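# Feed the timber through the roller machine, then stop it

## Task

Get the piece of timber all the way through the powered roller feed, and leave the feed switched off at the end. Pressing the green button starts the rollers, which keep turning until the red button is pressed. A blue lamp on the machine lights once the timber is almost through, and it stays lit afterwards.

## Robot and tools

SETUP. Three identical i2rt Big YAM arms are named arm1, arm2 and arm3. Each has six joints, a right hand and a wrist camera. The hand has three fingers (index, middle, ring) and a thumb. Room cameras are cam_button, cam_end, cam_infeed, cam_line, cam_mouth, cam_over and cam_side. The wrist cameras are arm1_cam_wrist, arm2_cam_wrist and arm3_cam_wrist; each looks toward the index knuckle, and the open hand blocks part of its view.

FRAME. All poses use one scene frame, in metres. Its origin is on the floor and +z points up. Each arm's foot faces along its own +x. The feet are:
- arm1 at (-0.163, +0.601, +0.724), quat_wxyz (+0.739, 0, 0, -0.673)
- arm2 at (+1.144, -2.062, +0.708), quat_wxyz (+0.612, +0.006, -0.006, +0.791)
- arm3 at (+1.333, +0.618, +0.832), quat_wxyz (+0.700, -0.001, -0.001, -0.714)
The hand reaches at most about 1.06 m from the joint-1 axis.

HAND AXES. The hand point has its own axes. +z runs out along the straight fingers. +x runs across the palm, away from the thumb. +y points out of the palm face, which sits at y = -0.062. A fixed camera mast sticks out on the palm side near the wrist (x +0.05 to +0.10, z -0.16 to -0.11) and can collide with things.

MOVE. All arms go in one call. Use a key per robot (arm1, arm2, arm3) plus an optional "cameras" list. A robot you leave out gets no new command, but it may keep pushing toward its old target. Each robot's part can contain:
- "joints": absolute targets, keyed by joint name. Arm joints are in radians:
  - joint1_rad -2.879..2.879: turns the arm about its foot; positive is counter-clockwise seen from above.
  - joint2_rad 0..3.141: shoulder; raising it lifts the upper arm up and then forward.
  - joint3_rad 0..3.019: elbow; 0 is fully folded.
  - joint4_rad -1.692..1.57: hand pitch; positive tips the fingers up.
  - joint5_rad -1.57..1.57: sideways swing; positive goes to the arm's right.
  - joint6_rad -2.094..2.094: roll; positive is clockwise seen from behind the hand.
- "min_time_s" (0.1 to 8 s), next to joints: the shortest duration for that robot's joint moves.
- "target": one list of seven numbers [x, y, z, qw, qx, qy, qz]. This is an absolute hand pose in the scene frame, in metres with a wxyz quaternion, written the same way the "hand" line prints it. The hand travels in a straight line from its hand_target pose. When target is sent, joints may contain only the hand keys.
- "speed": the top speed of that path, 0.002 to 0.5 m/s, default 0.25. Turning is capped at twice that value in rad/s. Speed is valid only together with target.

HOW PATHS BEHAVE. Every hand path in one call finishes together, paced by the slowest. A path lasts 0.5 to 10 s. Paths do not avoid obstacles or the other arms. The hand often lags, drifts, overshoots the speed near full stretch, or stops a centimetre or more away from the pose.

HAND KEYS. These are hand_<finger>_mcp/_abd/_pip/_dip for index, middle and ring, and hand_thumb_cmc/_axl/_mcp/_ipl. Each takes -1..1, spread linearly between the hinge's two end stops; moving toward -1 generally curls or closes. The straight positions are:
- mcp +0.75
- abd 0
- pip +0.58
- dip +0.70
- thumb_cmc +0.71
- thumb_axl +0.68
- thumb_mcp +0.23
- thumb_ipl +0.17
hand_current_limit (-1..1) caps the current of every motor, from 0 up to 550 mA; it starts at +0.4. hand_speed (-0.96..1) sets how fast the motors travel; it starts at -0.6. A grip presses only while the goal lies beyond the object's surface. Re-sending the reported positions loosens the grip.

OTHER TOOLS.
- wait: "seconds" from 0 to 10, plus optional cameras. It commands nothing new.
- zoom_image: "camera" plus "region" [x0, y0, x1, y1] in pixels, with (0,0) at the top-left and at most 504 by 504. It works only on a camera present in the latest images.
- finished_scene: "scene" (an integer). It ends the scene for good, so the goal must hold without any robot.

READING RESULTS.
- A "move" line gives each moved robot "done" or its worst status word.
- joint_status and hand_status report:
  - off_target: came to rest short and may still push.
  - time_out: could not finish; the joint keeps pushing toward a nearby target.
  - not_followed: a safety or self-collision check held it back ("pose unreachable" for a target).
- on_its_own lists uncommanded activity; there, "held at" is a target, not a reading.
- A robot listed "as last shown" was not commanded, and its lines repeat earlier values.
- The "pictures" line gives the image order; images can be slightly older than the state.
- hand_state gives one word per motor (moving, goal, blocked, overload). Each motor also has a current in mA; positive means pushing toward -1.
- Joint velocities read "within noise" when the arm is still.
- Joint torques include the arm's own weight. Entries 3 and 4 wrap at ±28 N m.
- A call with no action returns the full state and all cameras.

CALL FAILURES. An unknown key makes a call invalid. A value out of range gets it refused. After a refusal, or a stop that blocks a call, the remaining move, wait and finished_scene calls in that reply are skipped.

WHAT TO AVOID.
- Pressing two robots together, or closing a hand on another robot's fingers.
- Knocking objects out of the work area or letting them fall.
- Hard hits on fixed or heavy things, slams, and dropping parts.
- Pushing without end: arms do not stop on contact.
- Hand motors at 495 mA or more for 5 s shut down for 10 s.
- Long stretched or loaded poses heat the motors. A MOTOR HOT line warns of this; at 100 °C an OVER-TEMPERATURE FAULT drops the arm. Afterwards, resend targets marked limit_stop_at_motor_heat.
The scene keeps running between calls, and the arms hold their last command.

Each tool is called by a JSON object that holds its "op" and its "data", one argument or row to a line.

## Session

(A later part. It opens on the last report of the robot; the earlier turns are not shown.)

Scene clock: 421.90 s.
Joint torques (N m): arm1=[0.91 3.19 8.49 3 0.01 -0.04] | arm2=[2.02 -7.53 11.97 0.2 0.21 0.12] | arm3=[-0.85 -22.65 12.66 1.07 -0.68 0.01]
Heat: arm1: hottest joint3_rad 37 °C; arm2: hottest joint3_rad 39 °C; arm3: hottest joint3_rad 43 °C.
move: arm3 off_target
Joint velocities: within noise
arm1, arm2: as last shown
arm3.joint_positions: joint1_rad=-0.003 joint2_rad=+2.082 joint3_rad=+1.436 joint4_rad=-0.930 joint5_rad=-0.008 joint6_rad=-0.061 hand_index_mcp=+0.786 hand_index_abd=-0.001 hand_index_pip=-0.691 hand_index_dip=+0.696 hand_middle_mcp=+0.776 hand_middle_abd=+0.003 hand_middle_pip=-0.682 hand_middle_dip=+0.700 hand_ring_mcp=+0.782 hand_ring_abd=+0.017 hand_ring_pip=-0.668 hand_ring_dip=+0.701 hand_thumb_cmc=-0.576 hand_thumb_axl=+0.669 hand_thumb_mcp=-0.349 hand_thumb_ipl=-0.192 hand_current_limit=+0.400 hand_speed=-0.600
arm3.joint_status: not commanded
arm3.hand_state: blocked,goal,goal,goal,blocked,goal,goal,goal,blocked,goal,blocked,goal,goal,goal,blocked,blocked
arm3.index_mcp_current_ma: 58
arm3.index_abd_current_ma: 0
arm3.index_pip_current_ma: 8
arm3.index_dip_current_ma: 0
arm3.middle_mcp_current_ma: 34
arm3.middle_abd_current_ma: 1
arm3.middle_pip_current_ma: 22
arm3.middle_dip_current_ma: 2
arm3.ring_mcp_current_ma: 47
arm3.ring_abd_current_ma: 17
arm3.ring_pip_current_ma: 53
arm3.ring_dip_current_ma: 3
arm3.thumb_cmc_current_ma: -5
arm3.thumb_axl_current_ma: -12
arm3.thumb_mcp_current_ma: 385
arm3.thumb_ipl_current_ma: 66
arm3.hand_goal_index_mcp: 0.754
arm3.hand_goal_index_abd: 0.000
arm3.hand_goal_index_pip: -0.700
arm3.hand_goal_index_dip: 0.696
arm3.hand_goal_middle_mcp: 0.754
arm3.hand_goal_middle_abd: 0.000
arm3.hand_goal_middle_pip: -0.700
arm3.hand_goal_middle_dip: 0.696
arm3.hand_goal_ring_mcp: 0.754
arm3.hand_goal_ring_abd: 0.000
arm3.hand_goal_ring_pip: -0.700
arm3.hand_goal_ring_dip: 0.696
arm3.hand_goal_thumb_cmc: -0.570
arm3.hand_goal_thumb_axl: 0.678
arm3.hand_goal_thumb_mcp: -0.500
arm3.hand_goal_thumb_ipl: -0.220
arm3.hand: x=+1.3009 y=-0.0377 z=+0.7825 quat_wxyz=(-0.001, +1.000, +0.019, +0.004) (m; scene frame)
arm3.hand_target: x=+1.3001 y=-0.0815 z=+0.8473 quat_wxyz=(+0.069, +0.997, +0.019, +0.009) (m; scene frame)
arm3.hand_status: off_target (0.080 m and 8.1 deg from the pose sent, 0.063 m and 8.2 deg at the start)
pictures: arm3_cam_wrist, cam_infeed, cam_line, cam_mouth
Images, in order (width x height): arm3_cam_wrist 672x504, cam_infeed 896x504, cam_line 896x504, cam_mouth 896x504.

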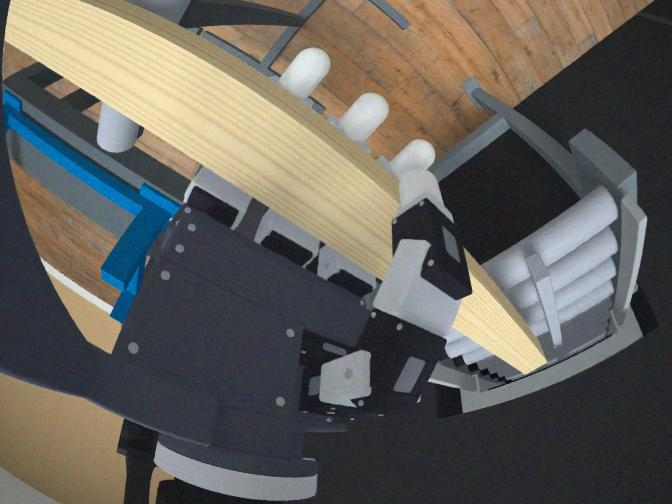

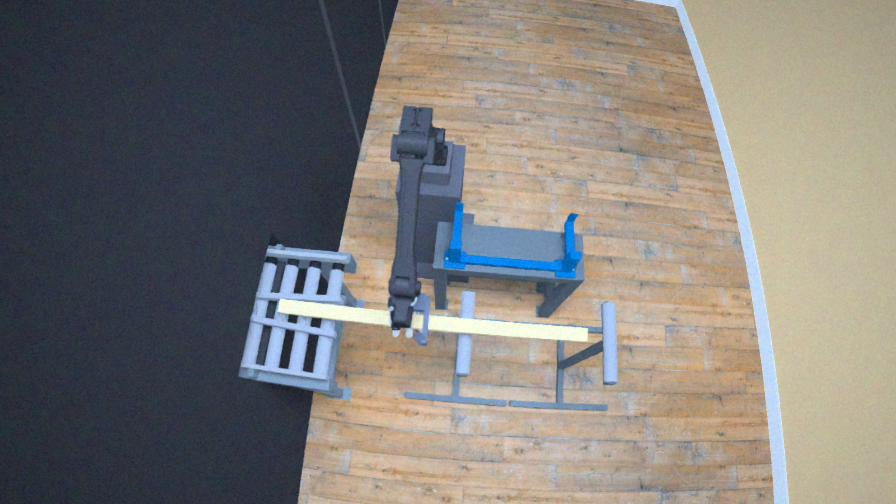

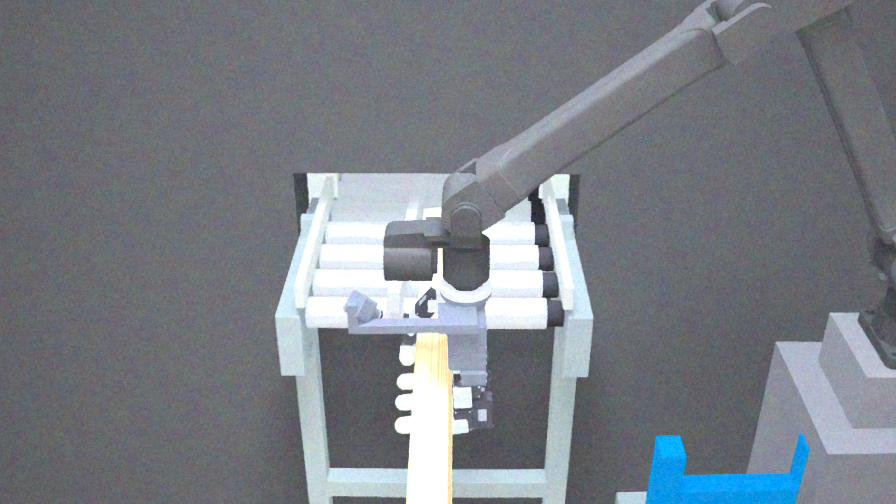

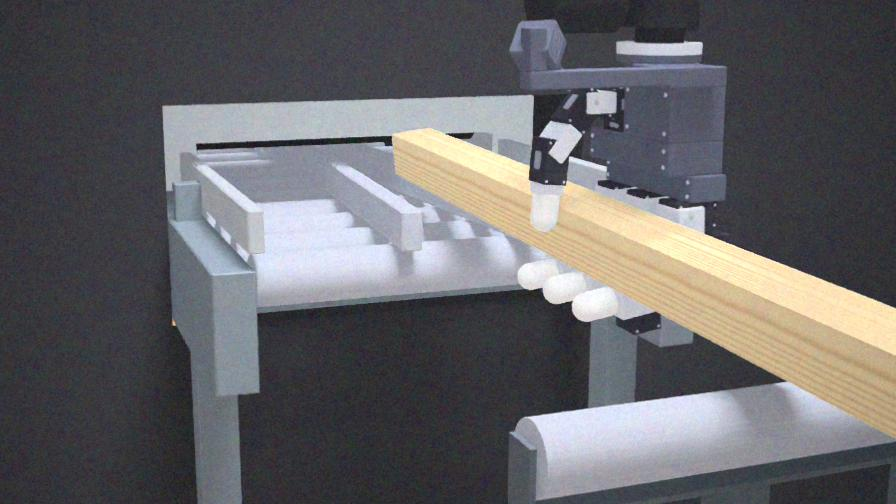

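{"op": "move", "data": {
  "arm3": {"target":[1.30,-0.086,0.818,0.069,0.998,0.014,0.009],"speed":0.06},
  "cameras": ["cam_line","cam_infeed","cam_mouth"]
}}

{"op": "zoom_image", "data": {
  "camera": "cam_mouth",
  "region": [250, 50, 754, 350]
}}

{"op": "zoom_image", "data": {
  "camera": "cam_line",
  "region": [280, 130, 640, 504]
}}

Scene clock: 428.43 s.
Joint torques (N m): arm1=[0.79 3.25 8.54 3.03 0.01 -0.04] | arm2=[2.08 -7.47 11.95 0.21 0.21 0.12] | arm3=[-0.62 -22.89 11.04 1.01 -0.68 0.12]
Heat: arm1: hottest joint3_rad 37 °C; arm2: hottest joint3_rad 39 °C; arm3: hottest joint3_rad 43 °C.
move: arm3 off_target
Joint velocities: within noise
arm1.joint_positions: joint1_rad=+0.096 joint2_rad=+0.624 joint3_rad=+1.487 joint4_rad=-1.369 joint5_rad=+0.003 joint6_rad=+1.175 hand_index_mcp=+0.754 hand_index_abd=+0.001 hand_index_pip=+0.577 hand_index_dip=+0.696 hand_middle_mcp=+0.754 hand_middle_abd=+0.001 hand_middle_pip=+0.577 hand_middle_dip=+0.696 hand_ring_mcp=+0.754 hand_ring_abd=+0.000 hand_ring_pip=+0.577 hand_ring_dip=+0.696 hand_thumb_cmc=+0.714 hand_thumb_axl=+0.677 hand_thumb_mcp=+0.226 hand_thumb_ipl=+0.168 hand_current_limit=+0.400 hand_speed=-0.600
arm1.joint_status: not commanded
arm1.hand_state: goal,goal,goal,goal,goal,goal,goal,goal,goal,goal,goal,goal,goal,goal,goal,goal
arm1.index_mcp_current_ma: 0
arm1.index_abd_current_ma: 0
arm1.index_pip_current_ma: 0
arm1.index_dip_current_ma: 0
arm1.middle_mcp_current_ma: 0
arm1.middle_abd_current_ma: 0
arm1.middle_pip_current_ma: 0
arm1.middle_dip_current_ma: 0
arm1.ring_mcp_current_ma: 0
arm1.ring_abd_current_ma: 0
arm1.ring_pip_current_ma: 0
arm1.ring_dip_current_ma: 0
arm1.thumb_cmc_current_ma: 0
arm1.thumb_axl_current_ma: 0
arm1.thumb_mcp_current_ma: 0
arm1.thumb_ipl_current_ma: 0
arm1.hand_goal_index_mcp: 0.754
arm1.hand_goal_index_abd: 0.000
arm1.hand_goal_index_pip: 0.576
arm1.hand_goal_index_dip: 0.696
arm1.hand_goal_middle_mcp: 0.754
arm1.hand_goal_middle_abd: 0.000
arm1.hand_goal_middle_pip: 0.576
arm1.hand_goal_middle_dip: 0.696
arm1.hand_goal_ring_mcp: 0.754
arm1.hand_goal_ring_abd: 0.000
arm1.hand_goal_ring_pip: 0.576
arm1.hand_goal_ring_dip: 0.696
arm1.hand_goal_thumb_cmc: 0.714
arm1.hand_goal_thumb_axl: 0.678
arm1.hand_goal_thumb_mcp: 0.226
arm1.hand_goal_thumb_ipl: 0.168
arm1.hand: x=-0.2073 y=+0.3639 z=+1.3119 quat_wxyz=(+0.395, +0.759, -0.408, +0.319) (m; scene frame)
arm1.hand_target: x=-0.2079 y=+0.3671 z=+1.3225 quat_wxyz=(+0.403, +0.753, -0.405, +0.326) (m; scene frame)
arm1.hand_status: not commanded
arm2.joint_positions: joint1_rad=+0.323 joint2_rad=+1.308 joint3_rad=+1.248 joint4_rad=-1.562 joint5_rad=-0.007 joint6_rad=+0.579 hand_index_mcp=+0.749 hand_index_abd=+0.003 hand_index_pip=+0.572 hand_index_dip=+0.693 hand_middle_mcp=-0.051 hand_middle_abd=+0.000 hand_middle_pip=-0.295 hand_middle_dip=-0.167 hand_ring_mcp=-0.054 hand_ring_abd=+0.000 hand_ring_pip=-0.295 hand_ring_dip=-0.167 hand_thumb_cmc=+0.716 hand_thumb_axl=+0.677 hand_thumb_mcp=+0.224 hand_thumb_ipl=+0.168 hand_current_limit=+0.400 hand_speed=-0.600
arm2.joint_status: not commanded
arm2.hand_state: goal,goal,goal,goal,goal,goal,goal,goal,goal,goal,goal,goal,goal,goal,goal,goal
arm2.index_mcp_current_ma: -8
arm2.index_abd_current_ma: 3
arm2.index_pip_current_ma: -5
arm2.index_dip_current_ma: -3
arm2.middle_mcp_current_ma: 41
arm2.middle_abd_current_ma: 0
arm2.middle_pip_current_ma: 8
arm2.middle_dip_current_ma: 3
arm2.ring_mcp_current_ma: 34
arm2.ring_abd_current_ma: 0
arm2.ring_pip_current_ma: 6
arm2.ring_dip_current_ma: 3
arm2.thumb_cmc_current_ma: 2
arm2.thumb_axl_current_ma: -1
arm2.thumb_mcp_current_ma: -4
arm2.thumb_ipl_current_ma: 0
arm2.hand_goal_index_mcp: 0.754
arm2.hand_goal_index_abd: 0.000
arm2.hand_goal_index_pip: 0.576
arm2.hand_goal_index_dip: 0.696
arm2.hand_goal_middle_mcp: -0.070
arm2.hand_goal_middle_abd: 0.000
arm2.hand_goal_middle_pip: -0.300
arm2.hand_goal_middle_dip: -0.170
arm2.hand_goal_ring_mcp: -0.070
arm2.hand_goal_ring_abd: 0.000
arm2.hand_goal_ring_pip: -0.300
arm2.hand_goal_ring_dip: -0.170
arm2.hand_goal_thumb_cmc: 0.714
arm2.hand_goal_thumb_axl: 0.678
arm2.hand_goal_thumb_mcp: 0.226
arm2.hand_goal_thumb_ipl: 0.168
arm2.hand: x=+0.9712 y=-1.6820 z=+0.9554 quat_wxyz=(+0.009, +0.001, +1.000, -0.015) (m; scene frame)
arm2.hand_target: x=+0.9605 y=-1.6737 z=+0.9748 quat_wxyz=(+0.000, +0.000, +1.000, +0.000) (m; scene frame)
arm2.hand_status: not commanded
arm3.joint_positions: joint1_rad=-0.003 joint2_rad=+2.121 joint3_rad=+1.436 joint4_rad=-0.875 joint5_rad=-0.008 joint6_rad=-0.061 hand_index_mcp=+0.786 hand_index_abd=-0.001 hand_index_pip=-0.691 hand_index_dip=+0.696 hand_middle_mcp=+0.776 hand_middle_abd=+0.003 hand_middle_pip=-0.682 hand_middle_dip=+0.700 hand_ring_mcp=+0.782 hand_ring_abd=+0.017 hand_ring_pip=-0.668 hand_ring_dip=+0.701 hand_thumb_cmc=-0.576 hand_thumb_axl=+0.669 hand_thumb_mcp=-0.349 hand_thumb_ipl=-0.192 hand_current_limit=+0.400 hand_speed=-0.600
arm3.joint_status: not commanded
arm3.hand_state: blocked,goal,goal,goal,blocked,goal,goal,goal,blocked,goal,blocked,goal,goal,goal,blocked,blocked
arm3.index_mcp_current_ma: 58
arm3.index_abd_current_ma: 0
arm3.index_pip_current_ma: 8
arm3.index_dip_current_ma: 0
arm3.middle_mcp_current_ma: 34
arm3.middle_abd_current_ma: 1
arm3.middle_pip_current_ma: 22
arm3.middle_dip_current_ma: 2
arm3.ring_mcp_current_ma: 47
arm3.ring_abd_current_ma: 17
arm3.ring_pip_current_ma: 53
arm3.ring_dip_current_ma: 3
arm3.thumb_cmc_current_ma: -5
arm3.thumb_axl_current_ma: -12
arm3.thumb_mcp_current_ma: 385
arm3.thumb_ipl_current_ma: 66
arm3.hand_goal_index_mcp: 0.754
arm3.hand_goal_index_abd: 0.000
arm3.hand_goal_index_pip: -0.700
arm3.hand_goal_index_dip: 0.696
arm3.hand_goal_middle_mcp: 0.754
arm3.hand_goal_middle_abd: 0.000
arm3.hand_goal_middle_pip: -0.700
arm3.hand_goal_middle_dip: 0.696
arm3.hand_goal_ring_mcp: 0.754
arm3.hand_goal_ring_abd: 0.000
arm3.hand_goal_ring_pip: -0.700
arm3.hand_goal_ring_dip: 0.696
arm3.hand_goal_thumb_cmc: -0.570
arm3.hand_goal_thumb_axl: 0.678
arm3.hand_goal_thumb_mcp: -0.500
arm3.hand_goal_thumb_ipl: -0.220
arm3.hand: x=+1.3008 y=-0.0440 z=+0.7627 quat_wxyz=(+0.007, +1.000, +0.019, +0.004) (m; scene frame)
arm3.hand_target: x=+1.3001 y=-0.0821 z=+0.8195 quat_wxyz=(+0.069, +0.997, +0.015, +0.009) (m; scene frame)
arm3.hand_status: off_target (0.069 m and 7.2 deg from the pose sent, 0.060 m and 8.1 deg at the start)
pictures: cam_infeed, cam_line, cam_mouth
Images, in order (width x height): cam_infeed 896x504, cam_line 896x504, cam_mouth 896x504.

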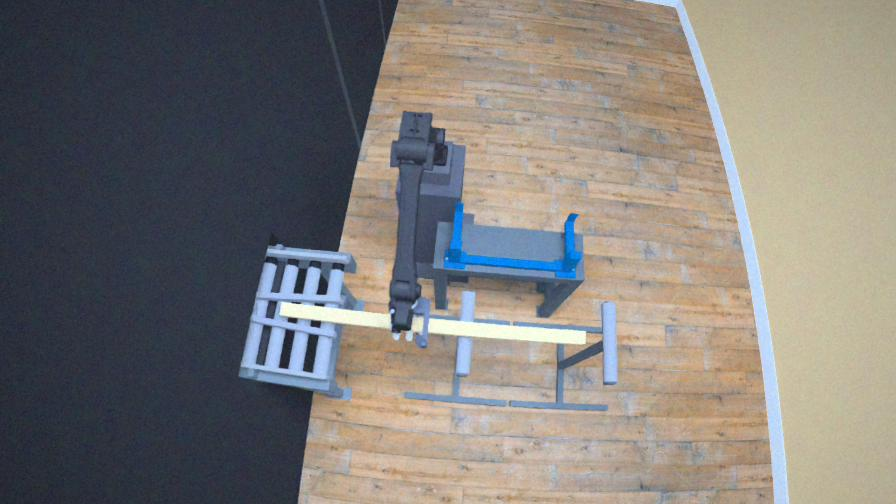

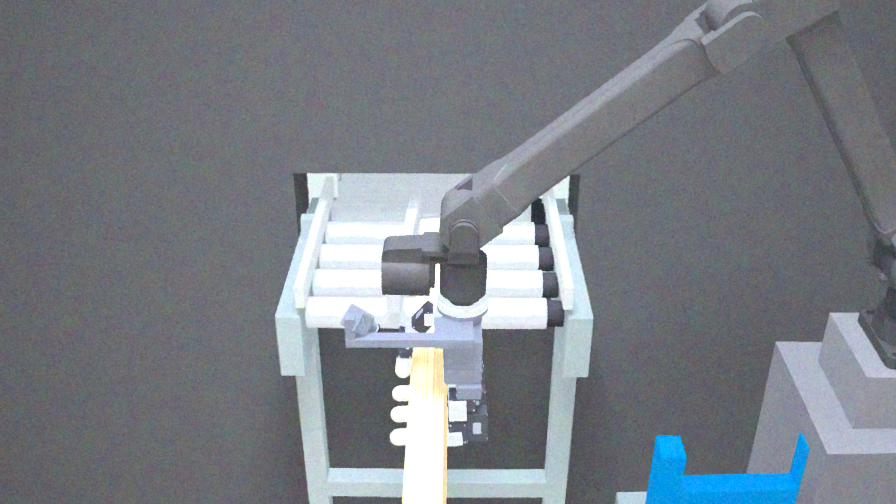

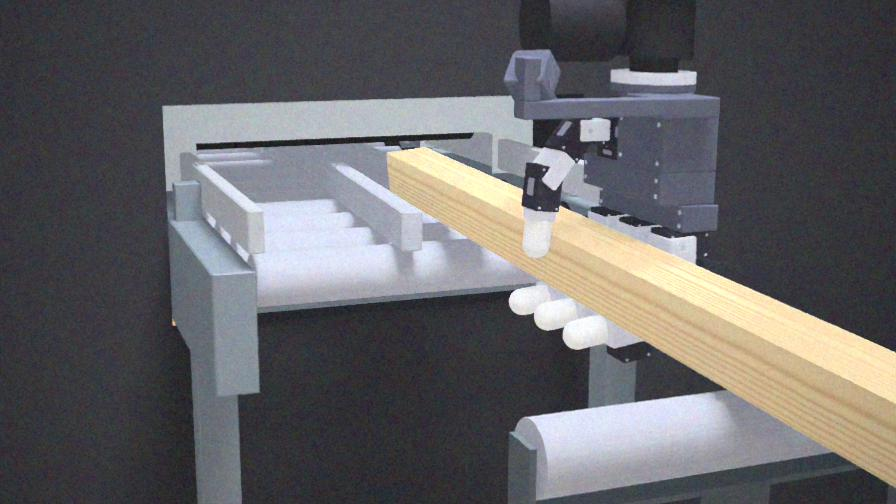

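Scaled by 1.000.

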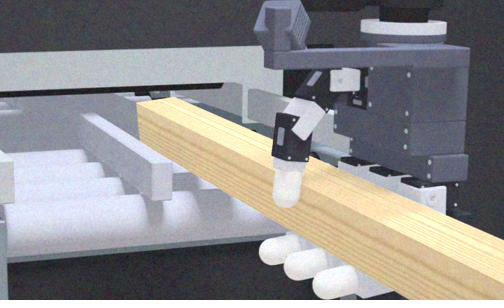

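Scaled by 1.348 from the camera's 896x504 image, which has a finer 1280x720 frame.

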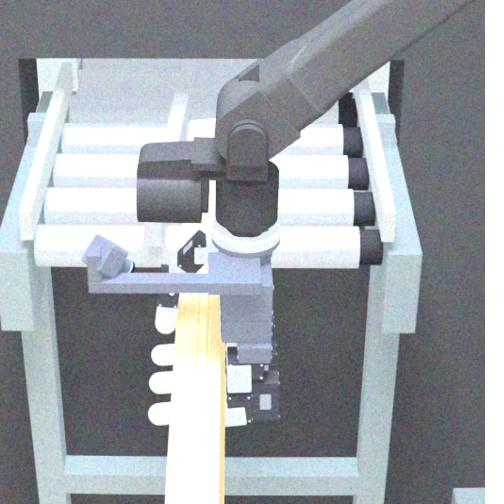

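{"op": "move", "data": {
  "arm3": {"target":[1.30,-0.077,0.807,0.065,0.998,0.008,0.008],"speed":0.06},
  "cameras": ["cam_line","cam_mouth"]
}}

{"op": "zoom_image", "data": {
  "camera": "cam_mouth",
  "region": [250, 50, 754, 350]
}}

{"op": "zoom_image", "data": {
  "camera": "cam_line",
  "region": [380, 170, 520, 310]
}}

Scene clock: 434.10 s.
Joint torques (N m): arm1=[0.79 3.25 8.51 3 0.01 -0.03] | arm2=[2.08 -7.47 11.97 0.17 0.22 0.12] | arm3=[-0.67 -22.71 8.98 1.16 -0.64 0.15]
Heat: arm1: hottest joint3_rad 37 °C; arm2: hottest joint3_rad 39 °C; arm3: hottest joint3_rad 43 °C.
move: arm3 off_target
Joint velocities: within noise
arm1, arm2: as last shown
arm3.joint_positions: joint1_rad=-0.003 joint2_rad=+2.121 joint3_rad=+1.436 joint4_rad=-0.855 joint5_rad=-0.006 joint6_rad=-0.050 hand_index_mcp=+0.786 hand_index_abd=-0.001 hand_index_pip=-0.691 hand_index_dip=+0.696 hand_middle_mcp=+0.776 hand_middle_abd=+0.003 hand_middle_pip=-0.682 hand_middle_dip=+0.700 hand_ring_mcp=+0.782 hand_ring_abd=+0.017 hand_ring_pip=-0.668 hand_ring_dip=+0.701 hand_thumb_cmc=-0.576 hand_thumb_axl=+0.669 hand_thumb_mcp=-0.349 hand_thumb_ipl=-0.192 hand_current_limit=+0.400 hand_speed=-0.600
arm3.joint_status: not commanded
arm3.hand_state: blocked,goal,goal,goal,blocked,goal,goal,goal,blocked,goal,blocked,goal,goal,goal,blocked,blocked
arm3.index_mcp_current_ma: 58
arm3.index_abd_current_ma: 0
arm3.index_pip_current_ma: 8
arm3.index_dip_current_ma: 0
arm3.middle_mcp_current_ma: 34
arm3.middle_abd_current_ma: 1
arm3.middle_pip_current_ma: 22
arm3.middle_dip_current_ma: 2
arm3.ring_mcp_current_ma: 47
arm3.ring_abd_current_ma: 17
arm3.ring_pip_current_ma: 53
arm3.ring_dip_current_ma: 3
arm3.thumb_cmc_current_ma: -5
arm3.thumb_axl_current_ma: -12
arm3.thumb_mcp_current_ma: 385
arm3.thumb_ipl_current_ma: 66
arm3.hand_goal_index_mcp: 0.754
arm3.hand_goal_index_abd: 0.000
arm3.hand_goal_index_pip: -0.700
arm3.hand_goal_index_dip: 0.696
arm3.hand_goal_middle_mcp: 0.754
arm3.hand_goal_middle_abd: 0.000
arm3.hand_goal_middle_pip: -0.700
arm3.hand_goal_middle_dip: 0.696
arm3.hand_goal_ring_mcp: 0.754
arm3.hand_goal_ring_abd: 0.000
arm3.hand_goal_ring_pip: -0.700
arm3.hand_goal_ring_dip: 0.696
arm3.hand_goal_thumb_cmc: -0.570
arm3.hand_goal_thumb_axl: 0.678
arm3.hand_goal_thumb_mcp: -0.500
arm3.hand_goal_thumb_ipl: -0.220
arm3.hand: x=+1.2993 y=-0.0487 z=+0.7646 quat_wxyz=(+0.017, +1.000, +0.013, +0.002) (m; scene frame)
arm3.hand_target: x=+1.3001 y=-0.0751 z=+0.8075 quat_wxyz=(+0.065, +0.998, +0.008, +0.008) (m; scene frame)
arm3.hand_status: off_target (0.051 m and 5.6 deg from the pose sent, 0.055 m and 6.8 deg at the start)
pictures: cam_line, cam_mouth
Images, in order (width x height): cam_line 896x504, cam_mouth 896x504.

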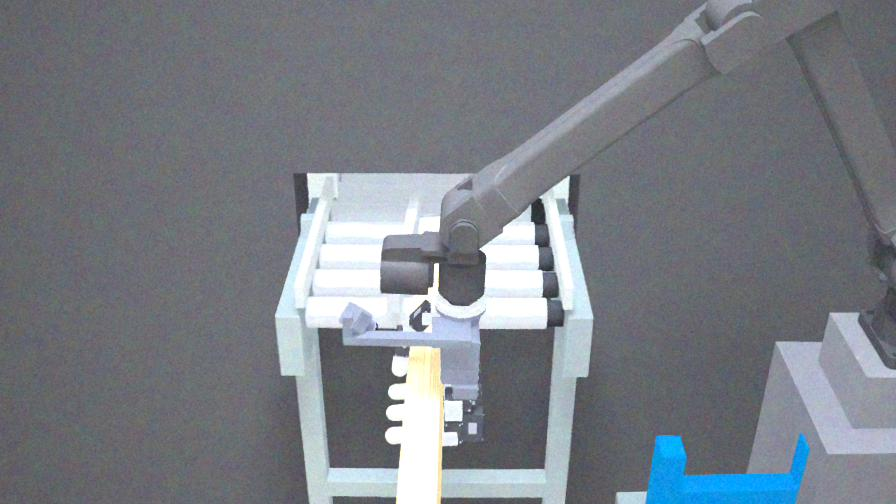

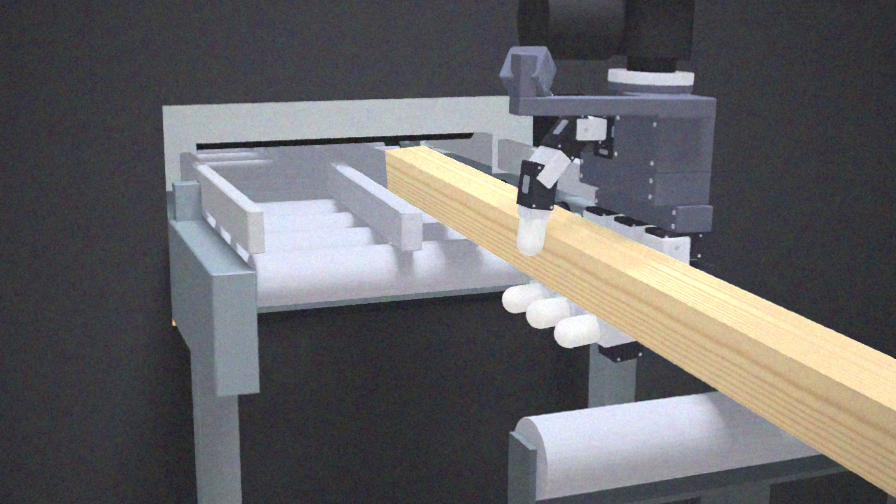

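Scaled by 1.000.

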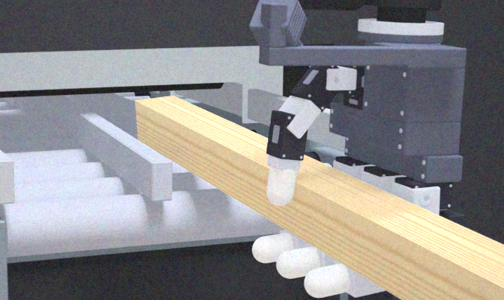

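Scaled by 3.600 from the camera's 896x504 image, which has a finer 1280x720 frame.

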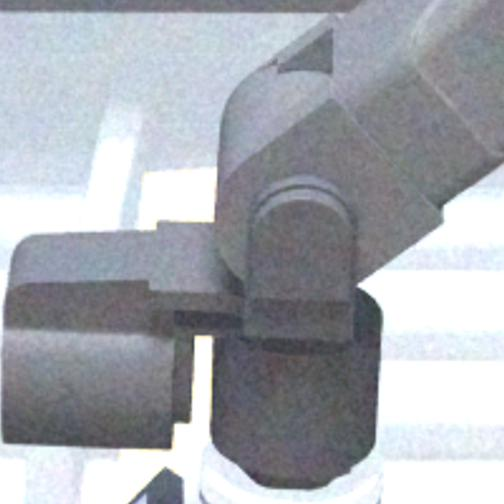

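{"op": "move", "data": {
  "arm3": {"target":[1.30,-0.068,0.832,0.069,0.998,0.008,0.008],"speed":0.06},
  "cameras": ["cam_line","cam_mouth","cam_infeed"]
}}

{"op": "zoom_image", "data": {
  "camera": "cam_mouth",
  "region": [250, 50, 754, 350]
}}

{"op": "zoom_image", "data": {
  "camera": "cam_line",
  "region": [360, 170, 560, 400]
}}

Scene clock: 440.33 s.
Joint torques (N m): arm1=[0.85 3.19 8.53 3.02 0 -0.04] | arm2=[2.02 -7.53 11.97 0.18 0.21 0.12] | arm3=[-0.56 -25.64 8.81 0.54 -0.65 0.14]
Heat: arm1: hottest joint3_rad 37 °C; arm2: hottest joint3_rad 39 °C; arm3: hottest joint3_rad 43 °C.
move: arm3 off_target
Joint velocities: within noise
arm1, arm2: as last shown
arm3.joint_positions: joint1_rad=-0.003 joint2_rad=+2.104 joint3_rad=+1.408 joint4_rad=-0.854 joint5_rad=-0.006 joint6_rad=-0.050 hand_index_mcp=+0.786 hand_index_abd=-0.001 hand_index_pip=-0.691 hand_index_dip=+0.696 hand_middle_mcp=+0.776 hand_middle_abd=+0.003 hand_middle_pip=-0.682 hand_middle_dip=+0.700 hand_ring_mcp=+0.782 hand_ring_abd=+0.017 hand_ring_pip=-0.668 hand_ring_dip=+0.701 hand_thumb_cmc=-0.576 hand_thumb_axl=+0.669 hand_thumb_mcp=-0.349 hand_thumb_ipl=-0.192 hand_current_limit=+0.400 hand_speed=-0.600
arm3.joint_status: not commanded
arm3.hand_state: blocked,goal,goal,goal,blocked,goal,goal,goal,blocked,goal,blocked,goal,goal,goal,blocked,blocked
arm3.index_mcp_current_ma: 58
arm3.index_abd_current_ma: 0
arm3.index_pip_current_ma: 8
arm3.index_dip_current_ma: 0
arm3.middle_mcp_current_ma: 34
arm3.middle_abd_current_ma: 1
arm3.middle_pip_current_ma: 22
arm3.middle_dip_current_ma: 2
arm3.ring_mcp_current_ma: 47
arm3.ring_abd_current_ma: 17
arm3.ring_pip_current_ma: 53
arm3.ring_dip_current_ma: 3
arm3.thumb_cmc_current_ma: -5
arm3.thumb_axl_current_ma: -12
arm3.thumb_mcp_current_ma: 385
arm3.thumb_ipl_current_ma: 66
arm3.hand_goal_index_mcp: 0.754
arm3.hand_goal_index_abd: 0.000
arm3.hand_goal_index_pip: -0.700
arm3.hand_goal_index_dip: 0.696
arm3.hand_goal_middle_mcp: 0.754
arm3.hand_goal_middle_abd: 0.000
arm3.hand_goal_middle_pip: -0.700
arm3.hand_goal_middle_dip: 0.696
arm3.hand_goal_ring_mcp: 0.754
arm3.hand_goal_ring_abd: 0.000
arm3.hand_goal_ring_pip: -0.700
arm3.hand_goal_ring_dip: 0.696
arm3.hand_goal_thumb_cmc: -0.570
arm3.hand_goal_thumb_axl: 0.678
arm3.hand_goal_thumb_mcp: -0.500
arm3.hand_goal_thumb_ipl: -0.220
arm3.hand: x=+1.2996 y=-0.0384 z=+0.7647 quat_wxyz=(+0.012, +1.000, +0.013, +0.002) (m; scene frame)
arm3.hand_target: x=+1.3000 y=-0.0658 z=+0.8311 quat_wxyz=(+0.069, +0.998, +0.009, +0.008) (m; scene frame)
arm3.hand_status: off_target (0.074 m and 6.6 deg from the pose sent, 0.070 m and 6.0 deg at the start)
pictures: cam_infeed, cam_line, cam_mouth
Images, in order (width x height): cam_infeed 896x504, cam_line 896x504, cam_mouth 896x504.

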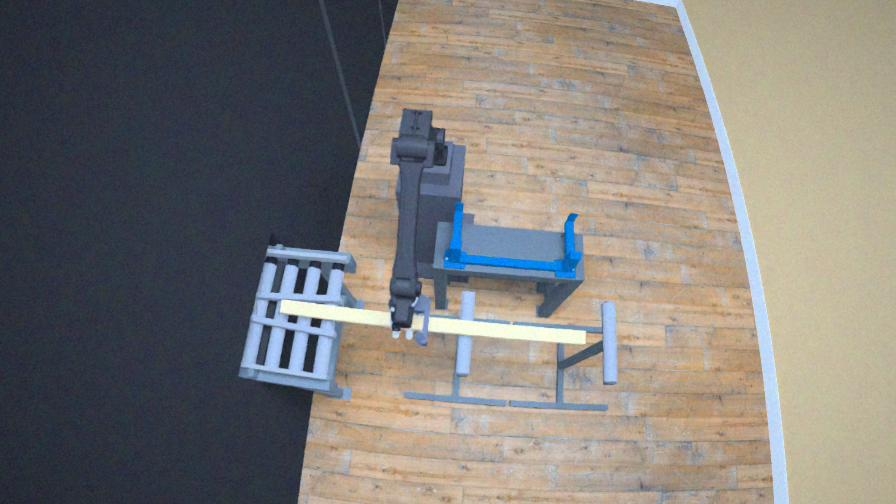

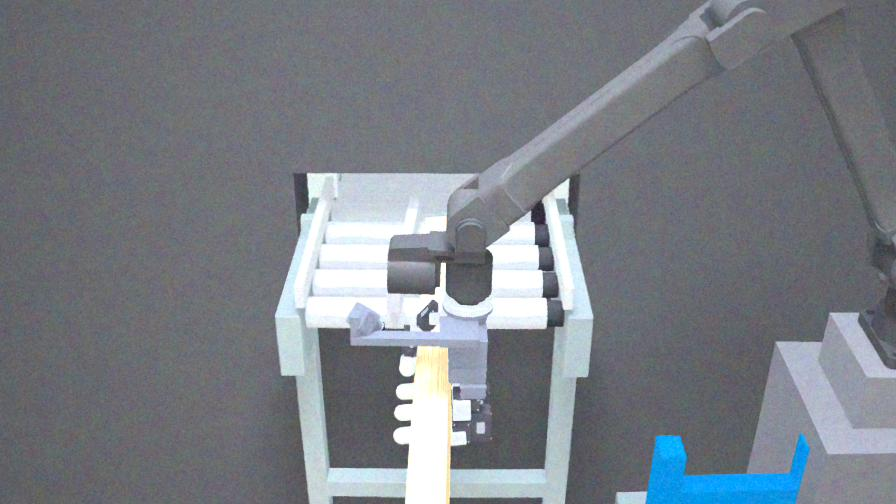

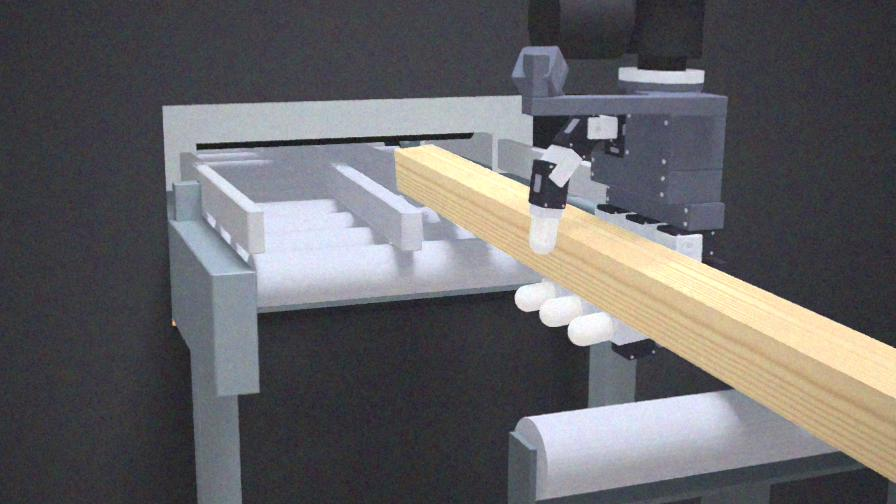

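Scaled by 1.000.

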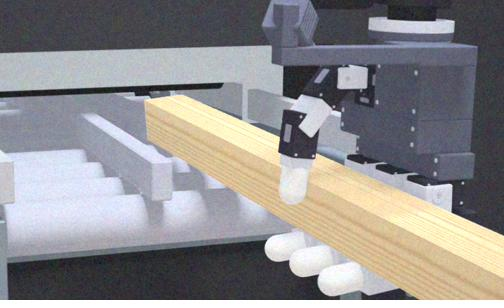

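Scaled by 2.191 from the camera's 896x504 image, which has a finer 1280x720 frame.

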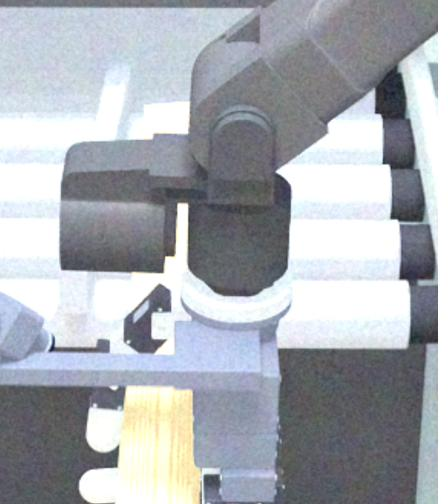

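{"op": "move", "data": {
  "arm3": {"target":[1.30,-0.072,0.800,0.069,0.998,0.008,0.008],"speed":0.05},
  "cameras": ["cam_line","cam_mouth","cam_infeed"]
}}

{"op": "zoom_image", "data": {
  "camera": "cam_mouth",
  "region": [350, 50, 854, 504]
}}

{"op": "zoom_image", "data": {
  "camera": "cam_line",
  "region": [360, 170, 560, 400]
}}

Scene clock: 446.37 s.
Joint torques (N m): arm1=[0.79 3.08 8.47 2.95 0.01 -0.05] | arm2=[2.02 -7.59 11.95 0.18 0.21 0.12] | arm3=[-0.56 -22.42 9.13 1.2 -0.66 0.16]
Heat: arm1: hottest joint3_rad 37 °C; arm2: hottest joint3_rad 39 °C; arm3: hottest joint3_rad 42 °C.
move: arm3 off_target
Joint velocities: within noise
arm1, arm2: as last shown
arm3.joint_positions: joint1_rad=-0.003 joint2_rad=+2.117 joint3_rad=+1.402 joint4_rad=-0.820 joint5_rad=-0.006 joint6_rad=-0.049 hand_index_mcp=+0.786 hand_index_abd=-0.001 hand_index_pip=-0.691 hand_index_dip=+0.696 hand_middle_mcp=+0.776 hand_middle_abd=+0.003 hand_middle_pip=-0.682 hand_middle_dip=+0.700 hand_ring_mcp=+0.782 hand_ring_abd=+0.017 hand_ring_pip=-0.668 hand_ring_dip=+0.701 hand_thumb_cmc=-0.576 hand_thumb_axl=+0.669 hand_thumb_mcp=-0.349 hand_thumb_ipl=-0.192 hand_current_limit=+0.400 hand_speed=-0.600
arm3.joint_status: not commanded
arm3.hand_state: blocked,goal,goal,goal,blocked,goal,goal,goal,blocked,goal,blocked,goal,goal,goal,blocked,blocked
arm3.index_mcp_current_ma: 58
arm3.index_abd_current_ma: 0
arm3.index_pip_current_ma: 8
arm3.index_dip_current_ma: 0
arm3.middle_mcp_current_ma: 34
arm3.middle_abd_current_ma: 1
arm3.middle_pip_current_ma: 22
arm3.middle_dip_current_ma: 2
arm3.ring_mcp_current_ma: 47
arm3.ring_abd_current_ma: 17
arm3.ring_pip_current_ma: 53
arm3.ring_dip_current_ma: 3
arm3.thumb_cmc_current_ma: -5
arm3.thumb_axl_current_ma: -12
arm3.thumb_mcp_current_ma: 385
arm3.thumb_ipl_current_ma: 66
arm3.hand_goal_index_mcp: 0.754
arm3.hand_goal_index_abd: 0.000
arm3.hand_goal_index_pip: -0.700
arm3.hand_goal_index_dip: 0.696
arm3.hand_goal_middle_mcp: 0.754
arm3.hand_goal_middle_abd: 0.000
arm3.hand_goal_middle_pip: -0.700
arm3.hand_goal_middle_dip: 0.696
arm3.hand_goal_ring_mcp: 0.754
arm3.hand_goal_ring_abd: 0.000
arm3.hand_goal_ring_pip: -0.700
arm3.hand_goal_ring_dip: 0.696
arm3.hand_goal_thumb_cmc: -0.570
arm3.hand_goal_thumb_axl: 0.678
arm3.hand_goal_thumb_mcp: -0.500
arm3.hand_goal_thumb_ipl: -0.220
arm3.hand: x=+1.2994 y=-0.0413 z=+0.7570 quat_wxyz=(+0.019, +1.000, +0.013, +0.002) (m; scene frame)
arm3.hand_target: x=+1.3001 y=-0.0700 z=+0.8008 quat_wxyz=(+0.069, +0.998, +0.008, +0.008) (m; scene frame)
arm3.hand_status: off_target (0.053 m and 5.8 deg from the pose sent, 0.049 m and 6.7 deg at the start)
pictures: cam_infeed, cam_line, cam_mouth
Images, in order (width x height): cam_infeed 896x504, cam_line 896x504, cam_mouth 896x504.

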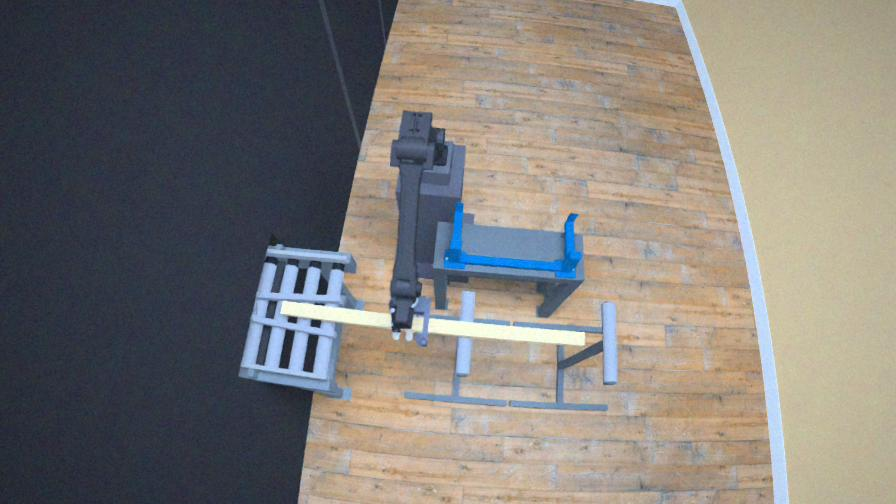

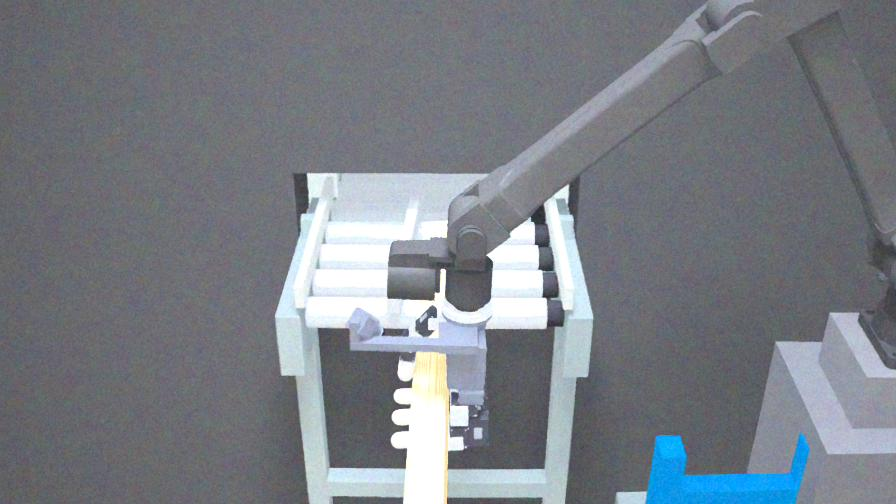

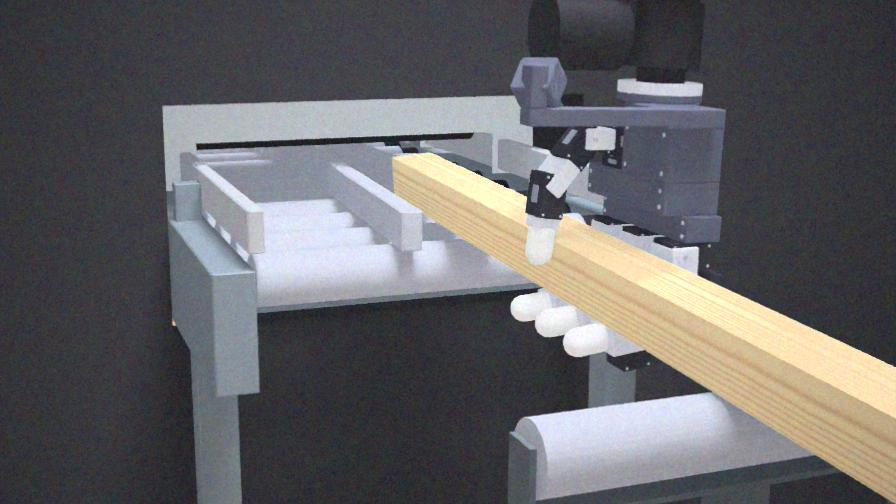

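Scaled by 1.000.

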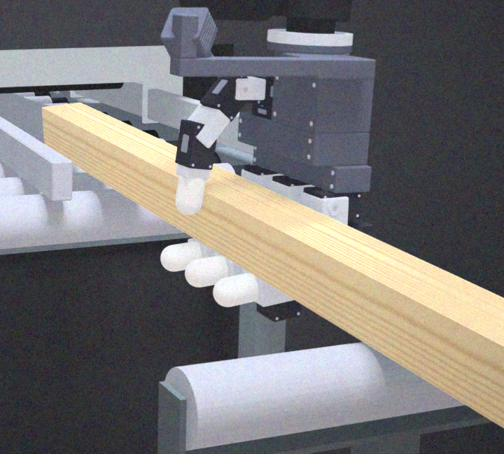

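Scaled by 2.191 from the camera's 896x504 image, which has a finer 1280x720 frame.

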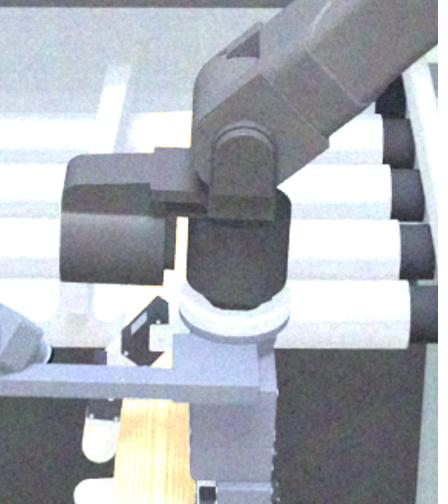

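{"op": "move", "data": {
  "arm3": {"target":[1.30,-0.066,0.775,0.052,0.9985,0.008,0.008],"speed":0.05},
  "cameras": ["cam_line","cam_mouth","cam_infeed"]
}}

{"op": "zoom_image", "data": {
  "camera": "cam_mouth",
  "region": [350, 50, 854, 504]
}}

{"op": "zoom_image", "data": {
  "camera": "cam_line",
  "region": [360, 170, 560, 400]
}}

Scene clock: 450.80 s.
Joint torques (N m): arm1=[0.85 3.25 8.5 2.99 0 -0.04] | arm2=[2.02 -7.47 11.97 0.2 0.21 0.12] | arm3=[-0.38 -20.72 9.2 0.96 -0.29 0.15]
Heat: arm1: hottest joint3_rad 37 °C; arm2: hottest joint3_rad 39 °C; arm3: hottest joint3_rad 42 °C.
move: arm3 off_target
Joint velocities: within noise
arm1, arm2: as last shown
arm3.joint_positions: joint1_rad=-0.003 joint2_rad=+2.134 joint3_rad=+1.402 joint4_rad=-0.810 joint5_rad=-0.013 joint6_rad=-0.048 hand_index_mcp=+0.786 hand_index_abd=-0.001 hand_index_pip=-0.691 hand_index_dip=+0.696 hand_middle_mcp=+0.775 hand_middle_abd=+0.003 hand_middle_pip=-0.683 hand_middle_dip=+0.700 hand_ring_mcp=+0.779 hand_ring_abd=+0.004 hand_ring_pip=-0.679 hand_ring_dip=+0.700 hand_thumb_cmc=-0.574 hand_thumb_axl=+0.673 hand_thumb_mcp=-0.356 hand_thumb_ipl=-0.192 hand_current_limit=+0.400 hand_speed=-0.600
arm3.joint_status: not commanded
arm3.hand_state: blocked,goal,goal,goal,blocked,goal,goal,goal,blocked,goal,blocked,goal,goal,goal,blocked,blocked
arm3.index_mcp_current_ma: 58
arm3.index_abd_current_ma: 0
arm3.index_pip_current_ma: 8
arm3.index_dip_current_ma: 0
arm3.middle_mcp_current_ma: 30
arm3.middle_abd_current_ma: 1
arm3.middle_pip_current_ma: 22
arm3.middle_dip_current_ma: 2
arm3.ring_mcp_current_ma: 41
arm3.ring_abd_current_ma: 2
arm3.ring_pip_current_ma: 28
arm3.ring_dip_current_ma: 2
arm3.thumb_cmc_current_ma: -3
arm3.thumb_axl_current_ma: -5
arm3.thumb_mcp_current_ma: 385
arm3.thumb_ipl_current_ma: 66
arm3.hand_goal_index_mcp: 0.754
arm3.hand_goal_index_abd: 0.000
arm3.hand_goal_index_pip: -0.700
arm3.hand_goal_index_dip: 0.696
arm3.hand_goal_middle_mcp: 0.754
arm3.hand_goal_middle_abd: 0.000
arm3.hand_goal_middle_pip: -0.700
arm3.hand_goal_middle_dip: 0.696
arm3.hand_goal_ring_mcp: 0.754
arm3.hand_goal_ring_abd: 0.000
arm3.hand_goal_ring_pip: -0.700
arm3.hand_goal_ring_dip: 0.696
arm3.hand_goal_thumb_cmc: -0.570
arm3.hand_goal_thumb_axl: 0.678
arm3.hand_goal_thumb_mcp: -0.500
arm3.hand_goal_thumb_ipl: -0.220
arm3.hand: x=+1.3006 y=-0.0402 z=+0.7473 quat_wxyz=(+0.016, +1.000, +0.012, +0.006) (m; scene frame)
arm3.hand_target: x=+1.3001 y=-0.0647 z=+0.7757 quat_wxyz=(+0.052, +0.999, +0.008, +0.008) (m; scene frame)
arm3.hand_status: off_target (0.038 m and 4.2 deg from the pose sent, 0.031 m and 3.9 deg at the start)
pictures: cam_infeed, cam_line, cam_mouth
Images, in order (width x height): cam_infeed 896x504, cam_line 896x504, cam_mouth 896x504.

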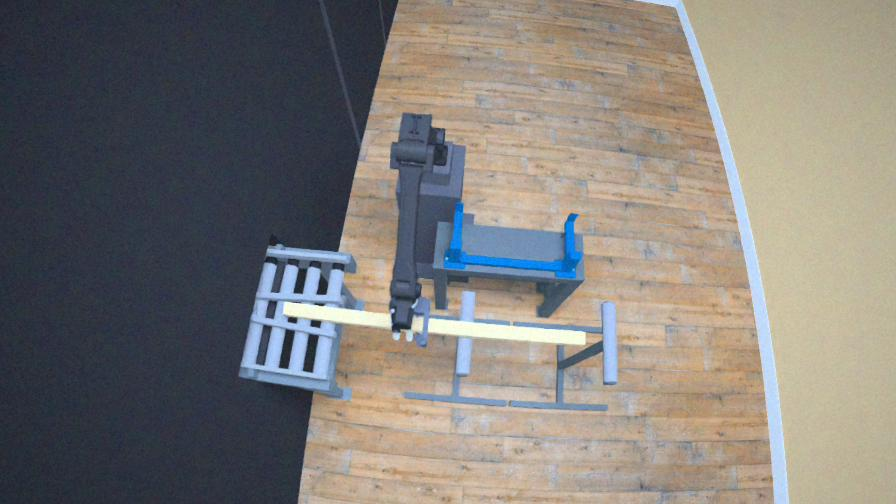

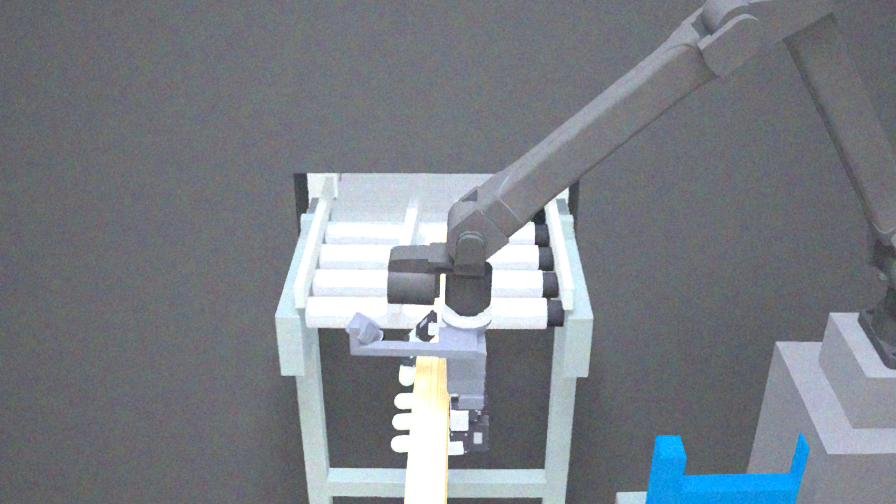

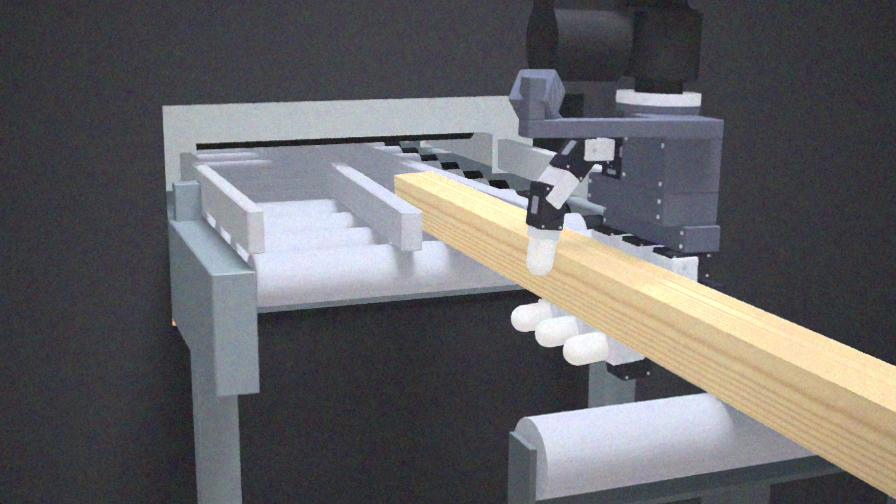

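Scaled by 1.000.

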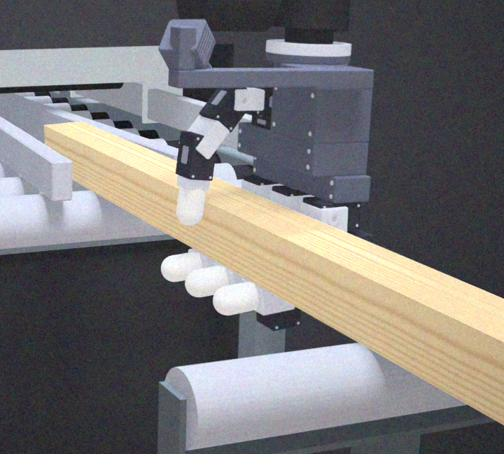

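Scaled by 2.191 from the camera's 896x504 image, which has a finer 1280x720 frame.

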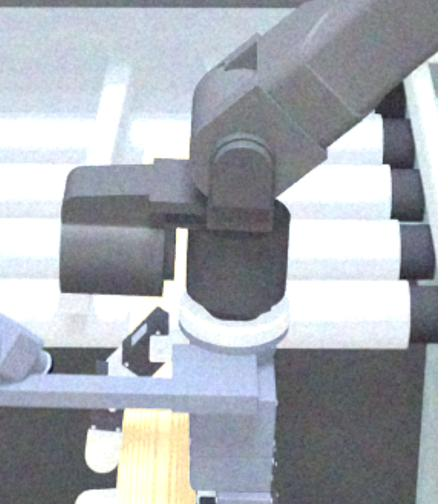

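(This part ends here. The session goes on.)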